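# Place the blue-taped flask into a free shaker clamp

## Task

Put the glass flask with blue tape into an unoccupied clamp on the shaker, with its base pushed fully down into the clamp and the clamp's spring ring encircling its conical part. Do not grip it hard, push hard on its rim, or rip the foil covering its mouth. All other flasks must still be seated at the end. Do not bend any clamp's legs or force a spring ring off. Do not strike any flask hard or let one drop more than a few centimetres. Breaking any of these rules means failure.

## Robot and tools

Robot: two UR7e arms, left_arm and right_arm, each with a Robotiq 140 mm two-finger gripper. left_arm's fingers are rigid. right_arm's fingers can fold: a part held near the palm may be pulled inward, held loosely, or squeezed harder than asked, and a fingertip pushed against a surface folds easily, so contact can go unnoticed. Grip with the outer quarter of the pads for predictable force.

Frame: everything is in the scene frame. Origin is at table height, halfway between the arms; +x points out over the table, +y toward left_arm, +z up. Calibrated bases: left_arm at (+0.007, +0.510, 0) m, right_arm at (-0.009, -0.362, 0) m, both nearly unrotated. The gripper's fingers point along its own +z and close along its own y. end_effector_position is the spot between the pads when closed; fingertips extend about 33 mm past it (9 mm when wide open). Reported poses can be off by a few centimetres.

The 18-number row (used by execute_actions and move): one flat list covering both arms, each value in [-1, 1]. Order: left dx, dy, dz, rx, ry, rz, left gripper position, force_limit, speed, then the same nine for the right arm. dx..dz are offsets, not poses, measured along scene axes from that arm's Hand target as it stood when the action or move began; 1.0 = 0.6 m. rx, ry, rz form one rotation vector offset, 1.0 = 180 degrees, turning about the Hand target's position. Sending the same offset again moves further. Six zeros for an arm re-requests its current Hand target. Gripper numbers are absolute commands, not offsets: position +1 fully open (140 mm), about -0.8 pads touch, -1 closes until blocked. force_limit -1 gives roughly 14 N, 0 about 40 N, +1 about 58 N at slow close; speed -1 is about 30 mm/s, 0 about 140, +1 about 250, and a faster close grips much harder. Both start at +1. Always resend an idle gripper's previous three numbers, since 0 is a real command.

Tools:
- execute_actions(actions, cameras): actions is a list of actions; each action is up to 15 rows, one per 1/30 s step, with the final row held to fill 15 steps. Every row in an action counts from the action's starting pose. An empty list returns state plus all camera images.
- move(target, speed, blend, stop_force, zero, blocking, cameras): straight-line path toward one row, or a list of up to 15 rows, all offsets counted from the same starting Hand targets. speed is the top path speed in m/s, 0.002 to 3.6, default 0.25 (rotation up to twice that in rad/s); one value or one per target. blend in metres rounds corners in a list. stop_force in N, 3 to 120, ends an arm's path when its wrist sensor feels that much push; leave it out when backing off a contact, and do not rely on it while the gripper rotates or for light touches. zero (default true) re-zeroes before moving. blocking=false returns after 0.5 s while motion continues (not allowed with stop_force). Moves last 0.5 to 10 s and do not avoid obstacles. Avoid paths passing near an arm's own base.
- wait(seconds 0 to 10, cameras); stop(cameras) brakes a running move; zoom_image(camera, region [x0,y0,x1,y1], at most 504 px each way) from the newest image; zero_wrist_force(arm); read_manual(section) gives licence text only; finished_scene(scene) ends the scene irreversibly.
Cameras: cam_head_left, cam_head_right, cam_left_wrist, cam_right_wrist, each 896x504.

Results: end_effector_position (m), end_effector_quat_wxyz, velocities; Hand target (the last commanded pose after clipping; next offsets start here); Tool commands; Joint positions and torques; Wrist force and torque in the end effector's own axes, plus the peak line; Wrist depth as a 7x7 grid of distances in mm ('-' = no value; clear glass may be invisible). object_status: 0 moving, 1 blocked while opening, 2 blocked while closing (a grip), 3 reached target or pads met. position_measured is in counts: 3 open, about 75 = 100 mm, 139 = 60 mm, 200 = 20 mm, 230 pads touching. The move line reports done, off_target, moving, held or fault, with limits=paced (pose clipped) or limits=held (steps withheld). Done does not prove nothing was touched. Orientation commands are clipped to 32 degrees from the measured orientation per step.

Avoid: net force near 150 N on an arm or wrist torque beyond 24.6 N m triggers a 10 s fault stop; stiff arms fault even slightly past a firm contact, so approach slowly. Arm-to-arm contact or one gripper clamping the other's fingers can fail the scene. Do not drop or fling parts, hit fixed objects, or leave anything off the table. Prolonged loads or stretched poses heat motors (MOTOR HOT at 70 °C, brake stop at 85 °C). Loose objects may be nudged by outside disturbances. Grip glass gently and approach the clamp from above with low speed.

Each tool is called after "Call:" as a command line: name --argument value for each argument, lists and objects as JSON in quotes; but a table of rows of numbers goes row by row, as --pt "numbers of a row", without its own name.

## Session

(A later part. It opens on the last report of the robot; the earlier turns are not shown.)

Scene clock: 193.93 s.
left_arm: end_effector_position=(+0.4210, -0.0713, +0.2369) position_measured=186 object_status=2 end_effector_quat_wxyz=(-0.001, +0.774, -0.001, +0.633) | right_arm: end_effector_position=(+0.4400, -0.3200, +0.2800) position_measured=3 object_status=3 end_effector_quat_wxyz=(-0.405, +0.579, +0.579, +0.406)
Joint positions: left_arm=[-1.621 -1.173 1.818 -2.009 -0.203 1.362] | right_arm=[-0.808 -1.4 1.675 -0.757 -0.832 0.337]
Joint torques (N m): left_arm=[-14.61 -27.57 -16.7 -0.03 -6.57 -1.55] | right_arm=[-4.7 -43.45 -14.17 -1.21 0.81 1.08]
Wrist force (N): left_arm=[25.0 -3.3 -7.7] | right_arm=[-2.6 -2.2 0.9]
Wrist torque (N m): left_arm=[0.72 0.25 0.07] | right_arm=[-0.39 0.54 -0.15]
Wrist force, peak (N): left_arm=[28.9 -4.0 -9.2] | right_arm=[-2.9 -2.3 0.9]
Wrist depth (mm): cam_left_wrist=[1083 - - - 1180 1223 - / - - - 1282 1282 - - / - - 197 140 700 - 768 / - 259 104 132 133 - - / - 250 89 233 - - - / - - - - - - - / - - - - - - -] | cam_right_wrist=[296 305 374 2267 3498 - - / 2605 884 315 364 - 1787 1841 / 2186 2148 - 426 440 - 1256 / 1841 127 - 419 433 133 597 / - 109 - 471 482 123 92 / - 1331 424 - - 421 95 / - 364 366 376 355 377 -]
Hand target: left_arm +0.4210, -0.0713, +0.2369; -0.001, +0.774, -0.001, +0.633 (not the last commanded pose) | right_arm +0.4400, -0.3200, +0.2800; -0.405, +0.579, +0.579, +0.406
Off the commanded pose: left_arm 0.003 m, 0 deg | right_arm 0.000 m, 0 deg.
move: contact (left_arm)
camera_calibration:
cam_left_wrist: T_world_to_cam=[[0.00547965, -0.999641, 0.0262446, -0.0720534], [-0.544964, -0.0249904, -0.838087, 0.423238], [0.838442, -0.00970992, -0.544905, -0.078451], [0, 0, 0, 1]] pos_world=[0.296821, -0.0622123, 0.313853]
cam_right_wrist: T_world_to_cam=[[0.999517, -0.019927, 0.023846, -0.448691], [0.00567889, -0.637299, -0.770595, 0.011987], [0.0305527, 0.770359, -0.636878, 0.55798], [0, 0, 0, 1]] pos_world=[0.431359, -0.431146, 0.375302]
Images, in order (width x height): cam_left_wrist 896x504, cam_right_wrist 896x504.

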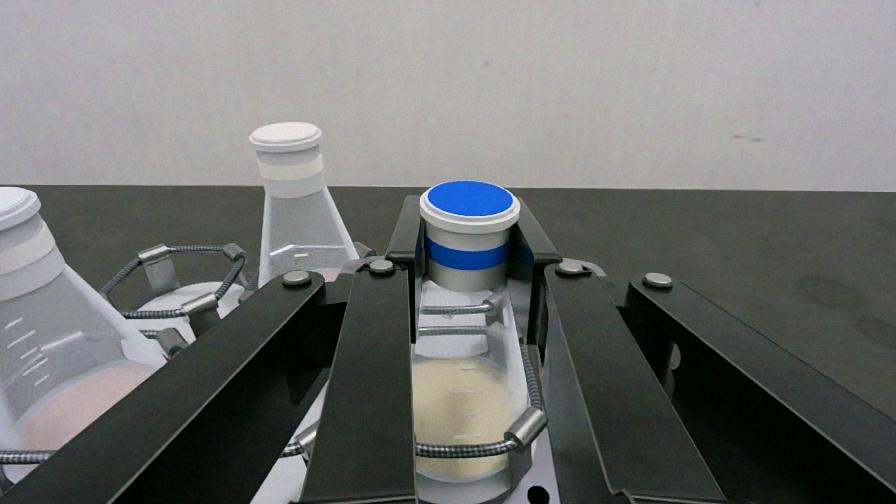

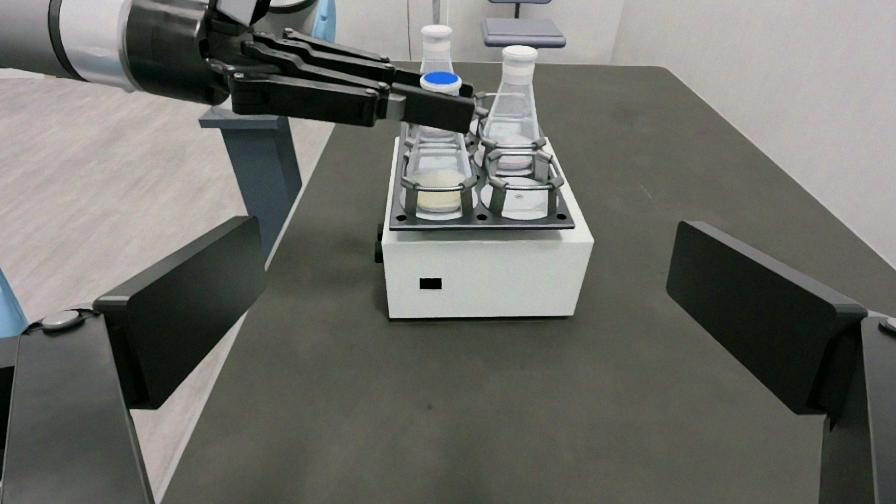

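Call:
move --target '[0,0,0.0008,0,0,0,-1,-0.05,-1,0,0,0,0,0,0,1,-1,-1]' --speed 0.01

Call:
move --target '[0,0,0,0,0,0,-0.15,-0.05,-1,0,0,0,0,0,0,1,-1,-1]' --cameras '["cam_left_wrist","cam_right_wrist"]'

Call:
zoom_image --camera "cam_right_wrist" --region '[380, 30, 580, 230]'

Call:
zoom_image --camera "cam_left_wrist" --region '[360, 160, 600, 504]'

Scene clock: 196.13 s.
left_arm: end_effector_position=(+0.4210, -0.0712, +0.2373) position_measured=186 object_status=2 end_effector_quat_wxyz=(-0.001, +0.774, -0.001, +0.633) | right_arm: end_effector_position=(+0.4400, -0.3200, +0.2800) position_measured=3 object_status=3 end_effector_quat_wxyz=(-0.405, +0.579, +0.579, +0.406)
Joint positions: left_arm=[-1.621 -1.174 1.817 -2.007 -0.203 1.362] | right_arm=[-0.808 -1.4 1.675 -0.757 -0.832 0.337]
Joint torques (N m): left_arm=[-13.95 -36.28 -21.6 -1.19 -1.93 -1.43] | right_arm=[-4.87 -44.18 -12.78 -1.07 0.7 0.9]
Wrist force (N): left_arm=[10.2 -0.5 -2.7] | right_arm=[-2.6 -2.0 0.7]
Wrist torque (N m): left_arm=[0.69 0.51 0.02] | right_arm=[-0.34 0.54 -0.14]
Wrist force, peak (N): left_arm=[25.0 -3.4 -7.9] | right_arm=[-2.9 -2.5 0.8]
Wrist depth (mm): cam_left_wrist=[1093 1180 1180 1151 1242 - - / 1223 1235 - - - 1168 - / - - 690 138 - - 1248 / - 259 605 132 - - - / 468 - 89 - - - 444 / - - - - - - - / - - - 168 - - -] | cam_right_wrist=[295 307 378 2847 3061 1855 - / 2661 887 314 364 - - - / 2148 2288 - 424 444 - - / 1814 127 577 420 433 132 - / - 109 499 436 479 116 92 / - 1309 - - 409 - 94 / - - - 358 376 363 -]
Hand target: left_arm +0.4210, -0.0713, +0.2374; -0.001, +0.774, -0.001, +0.633 | right_arm +0.4400, -0.3200, +0.2800; -0.405, +0.579, +0.579, +0.406
Off the commanded pose: left_arm 0.000 m, 0 deg | right_arm 0.000 m, 0 deg.
move: done

Scene clock: 197.20 s.
left_arm: end_effector_position=(+0.4210, -0.0713, +0.2374) position_measured=148 object_status=0 end_effector_quat_wxyz=(-0.001, +0.774, -0.001, +0.633) | right_arm: end_effector_position=(+0.4400, -0.3200, +0.2800) position_measured=3 object_status=3 end_effector_quat_wxyz=(-0.405, +0.579, +0.579, +0.406)
Joint positions: left_arm=[-1.621 -1.174 1.817 -2.007 -0.203 1.362] | right_arm=[-0.808 -1.4 1.675 -0.757 -0.832 0.337]
Joint torques (N m): left_arm=[-13.84 -39.73 -22.24 -3.81 3.44 -1.86] | right_arm=[-3.63 -43.7 -13.19 -1.58 0.43 0.99]
Wrist force (N): left_arm=[-3.5 2.1 1.4] | right_arm=[-2.7 -2.3 1.0]
Wrist torque (N m): left_arm=[0.38 0.58 -0.09] | right_arm=[-0.40 0.56 -0.14]
Wrist force, peak (N): left_arm=[10.0 -0.6 -2.9] | right_arm=[-3.0 -2.0 1.0]
Wrist depth (mm): cam_left_wrist=[- - 1210 1124 1083 - 1140 / 1268 1229 - - - - 1210 / - 1216 204 1325 - - - / - 573 131 140 155 - - / - - - 222 - 91 477 / - - - 191 - - - / - - - 168 - - -] | cam_right_wrist=[295 306 379 2524 2093 2058 - / 2661 316 312 347 - 1712 - / 2186 2024 - 420 424 - 1309 / 1814 127 - - - 133 - / - 109 484 494 - 116 92 / - 430 409 416 - - 94 / - - - - 372 - -]
Hand target: left_arm +0.4210, -0.0713, +0.2374; -0.001, +0.774, -0.001, +0.633 | right_arm +0.4400, -0.3200, +0.2800; -0.405, +0.579, +0.579, +0.406
Off the commanded pose: left_arm 0.000 m, 0 deg | right_arm 0.000 m, 0 deg.
move: done
camera_calibration:
cam_left_wrist: T_world_to_cam=[[0.00547965, -0.999641, 0.0262446, -0.0720639], [-0.544964, -0.0249904, -0.838087, 0.423573], [0.838442, -0.00970992, -0.544905, -0.0782331], [0, 0, 0, 1]] pos_world=[0.296821, -0.0622123, 0.314253]
cam_right_wrist: T_world_to_cam=[[0.999517, -0.019927, 0.023846, -0.448691], [0.00567889, -0.637299, -0.770595, 0.011987], [0.0305527, 0.770359, -0.636878, 0.55798], [0, 0, 0, 1]] pos_world=[0.431359, -0.431146, 0.375302]
Images, in order (width x height): cam_left_wrist 896x504, cam_right_wrist 896x504.

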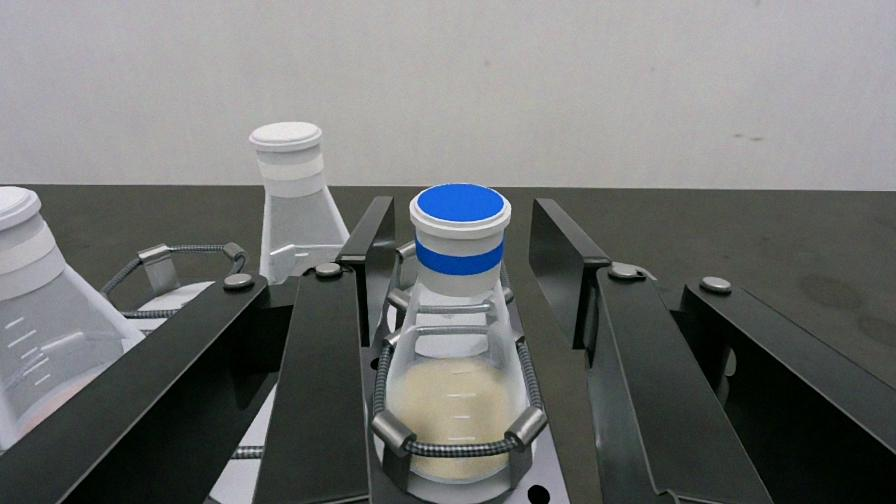

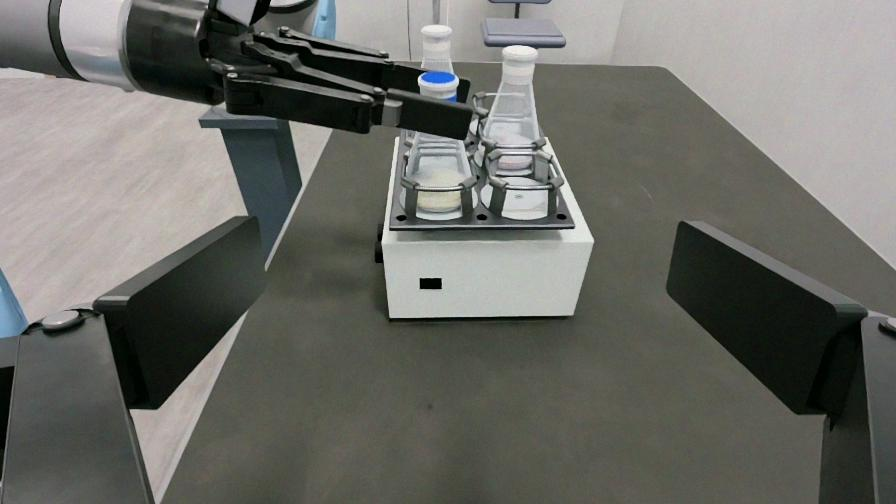

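Scaled by 2.520 from the camera's 896x504 image, which has a finer 1280x720 frame.

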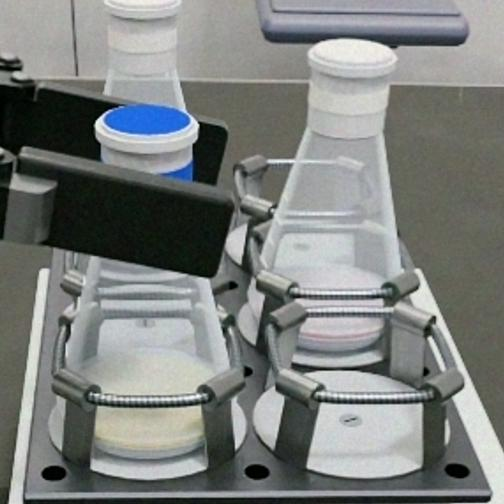

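Scaled by 1.465 from the camera's 896x504 image, which has a finer 1280x720 frame.

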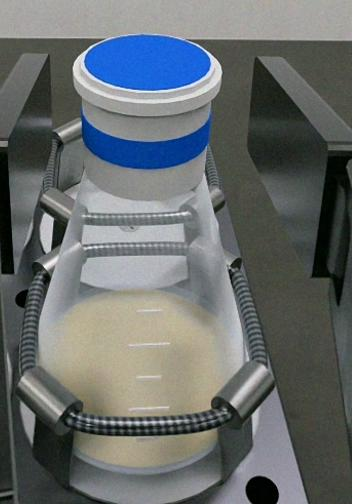

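Call:
move --target '[-0.19,0,0.045,0,0,0,-0.15,-0.05,-1,0,0,0,0,0,0,1,-1,-1]' --speed 0.12 --cameras '["all"]'

Call:
zoom_image --camera "cam_right_wrist" --region '[380, 30, 580, 230]'

Call:
zoom_image --camera "cam_left_wrist" --region '[230, 100, 630, 500]'

Call:
zoom_image --camera "cam_head_left" --region '[380, 80, 560, 260]'

Scene clock: 200.40 s.
left_arm: end_effector_position=(+0.3070, -0.0713, +0.2643) position_measured=148 object_status=3 end_effector_quat_wxyz=(-0.001, +0.774, -0.001, +0.633) | right_arm: end_effector_position=(+0.4400, -0.3200, +0.2800) position_measured=3 object_status=3 end_effector_quat_wxyz=(-0.405, +0.579, +0.579, +0.406)
Joint positions: left_arm=[-1.819 -1.227 1.65 -1.125 -0.311 0.681] | right_arm=[-0.808 -1.4 1.675 -0.757 -0.832 0.337]
Joint torques (N m): left_arm=[1.95 -42.87 -18.21 0.14 0.76 -1.36] | right_arm=[-4.06 -43.35 -13.95 -1.4 0.44 1.04]
Wrist force (N): left_arm=[-3.2 2.2 1.5] | right_arm=[-3.0 -2.2 0.9]
Wrist torque (N m): left_arm=[0.41 0.53 -0.16] | right_arm=[-0.38 0.62 -0.15]
Wrist force, peak (N): left_arm=[-3.3 2.3 3.6] | right_arm=[-2.8 -2.4 1.0]
Wrist depth (mm): cam_left_wrist=[- - - - - - 303 / - - - 1492 - - - / - 243 804 367 - - 775 / - - 304 319 121 - 623 / - - - 278 - 91 - / - - - - - - - / - - - 301 - - -] | cam_right_wrist=[286 334 744 1913 1975 - - / 2881 2473 2691 488 991 - 1415 / 2186 2075 - 419 436 - 1530 / 1774 127 - 420 432 133 618 / - 109 - 487 - 116 92 / - 1237 419 - - 414 94 / - 368 365 - - - -]
Hand target: left_arm +0.3070, -0.0713, +0.2644; -0.001, +0.774, -0.001, +0.633 | right_arm +0.4400, -0.3200, +0.2800; -0.405, +0.579, +0.579, +0.406
Off the commanded pose: left_arm 0.000 m, 0 deg | right_arm 0.000 m, 0 deg.
move: done
camera_calibration:
cam_left_wrist: T_world_to_cam=[[0.00542567, -0.999643, 0.0261588, -0.0722085], [-0.544964, -0.0248891, -0.83809, 0.384081], [0.838442, -0.00970844, -0.544905, 0.0320608], [0, 0, 0, 1]] pos_world=[0.182821, -0.0623121, 0.341253]
cam_right_wrist: T_world_to_cam=[[0.999517, -0.019927, 0.023846, -0.448691], [0.00567889, -0.637299, -0.770595, 0.011987], [0.0305527, 0.770359, -0.636878, 0.55798], [0, 0, 0, 1]] pos_world=[0.431359, -0.431146, 0.375302]

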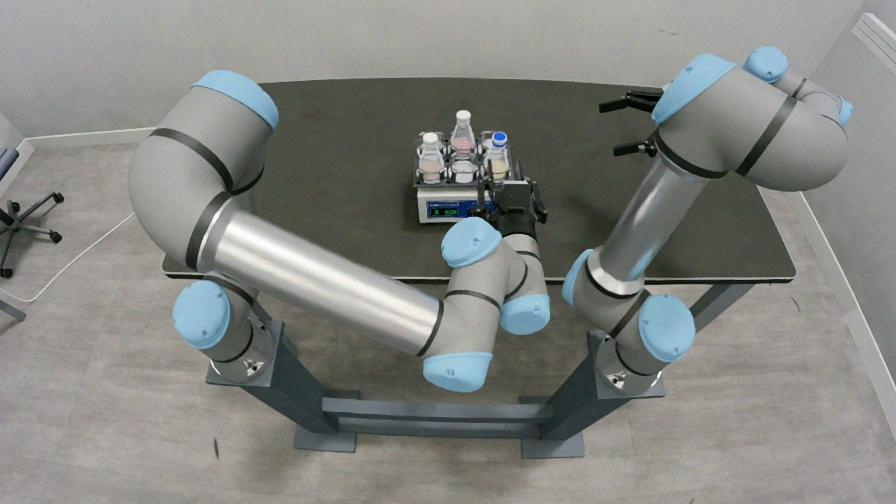

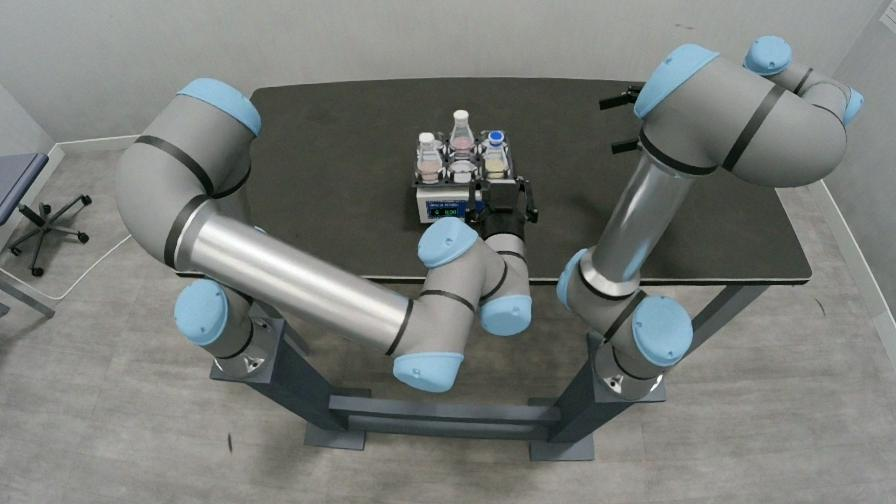

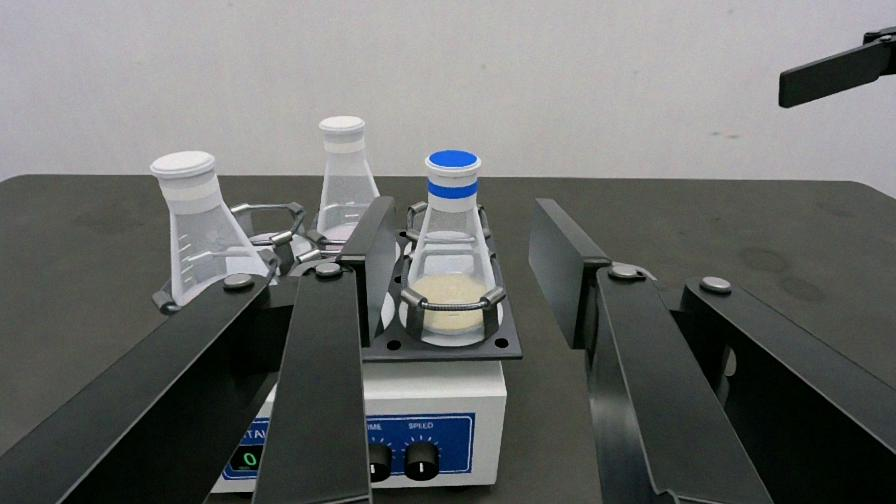

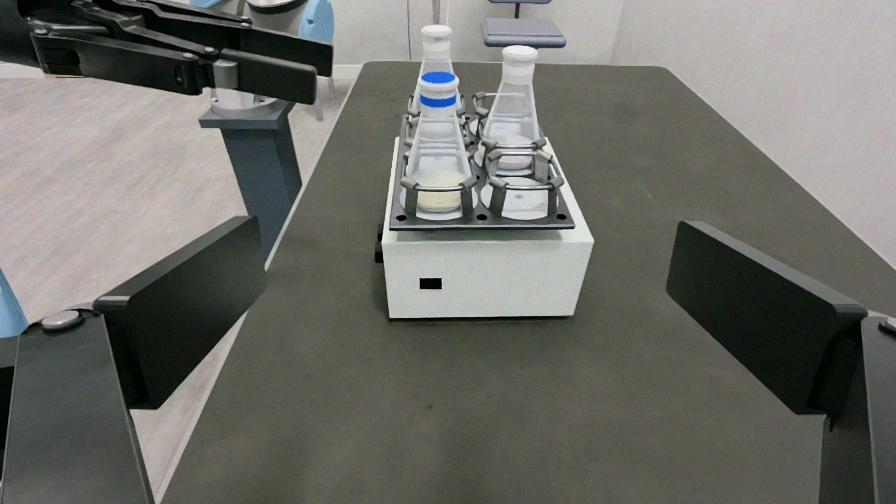

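Scaled by 2.520 from the camera's 896x504 image, which has a finer 1280x720 frame.

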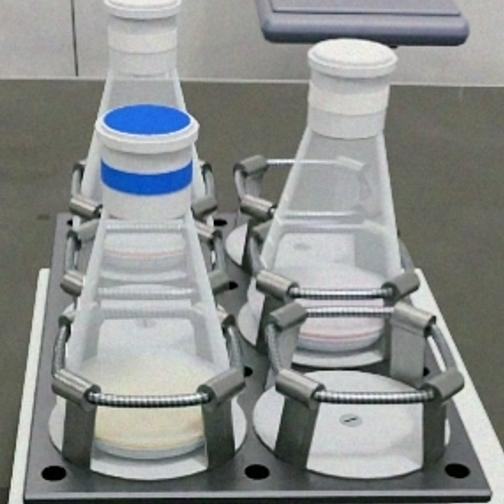

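Scaled by 1.260 from the camera's 896x504 image, which has a finer 1280x720 frame.

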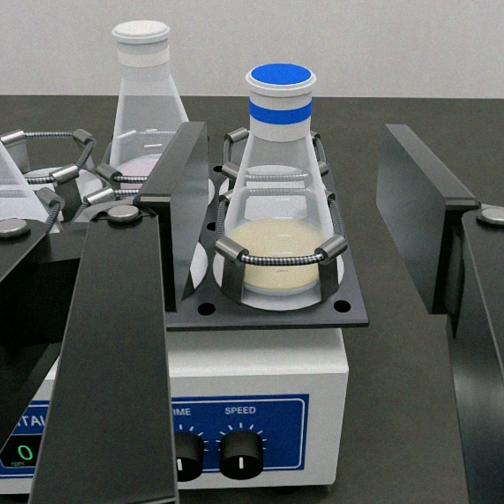

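Scaled by 2.800 from the camera's 896x504 image, which has a finer 1280x720 frame.

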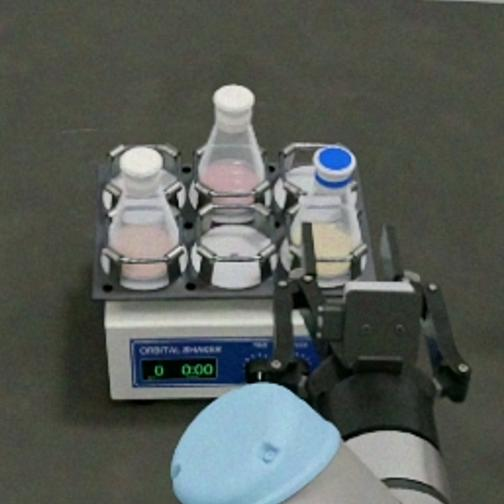

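Call:
finished_scene --scene 2

The scene is finished: the task was done.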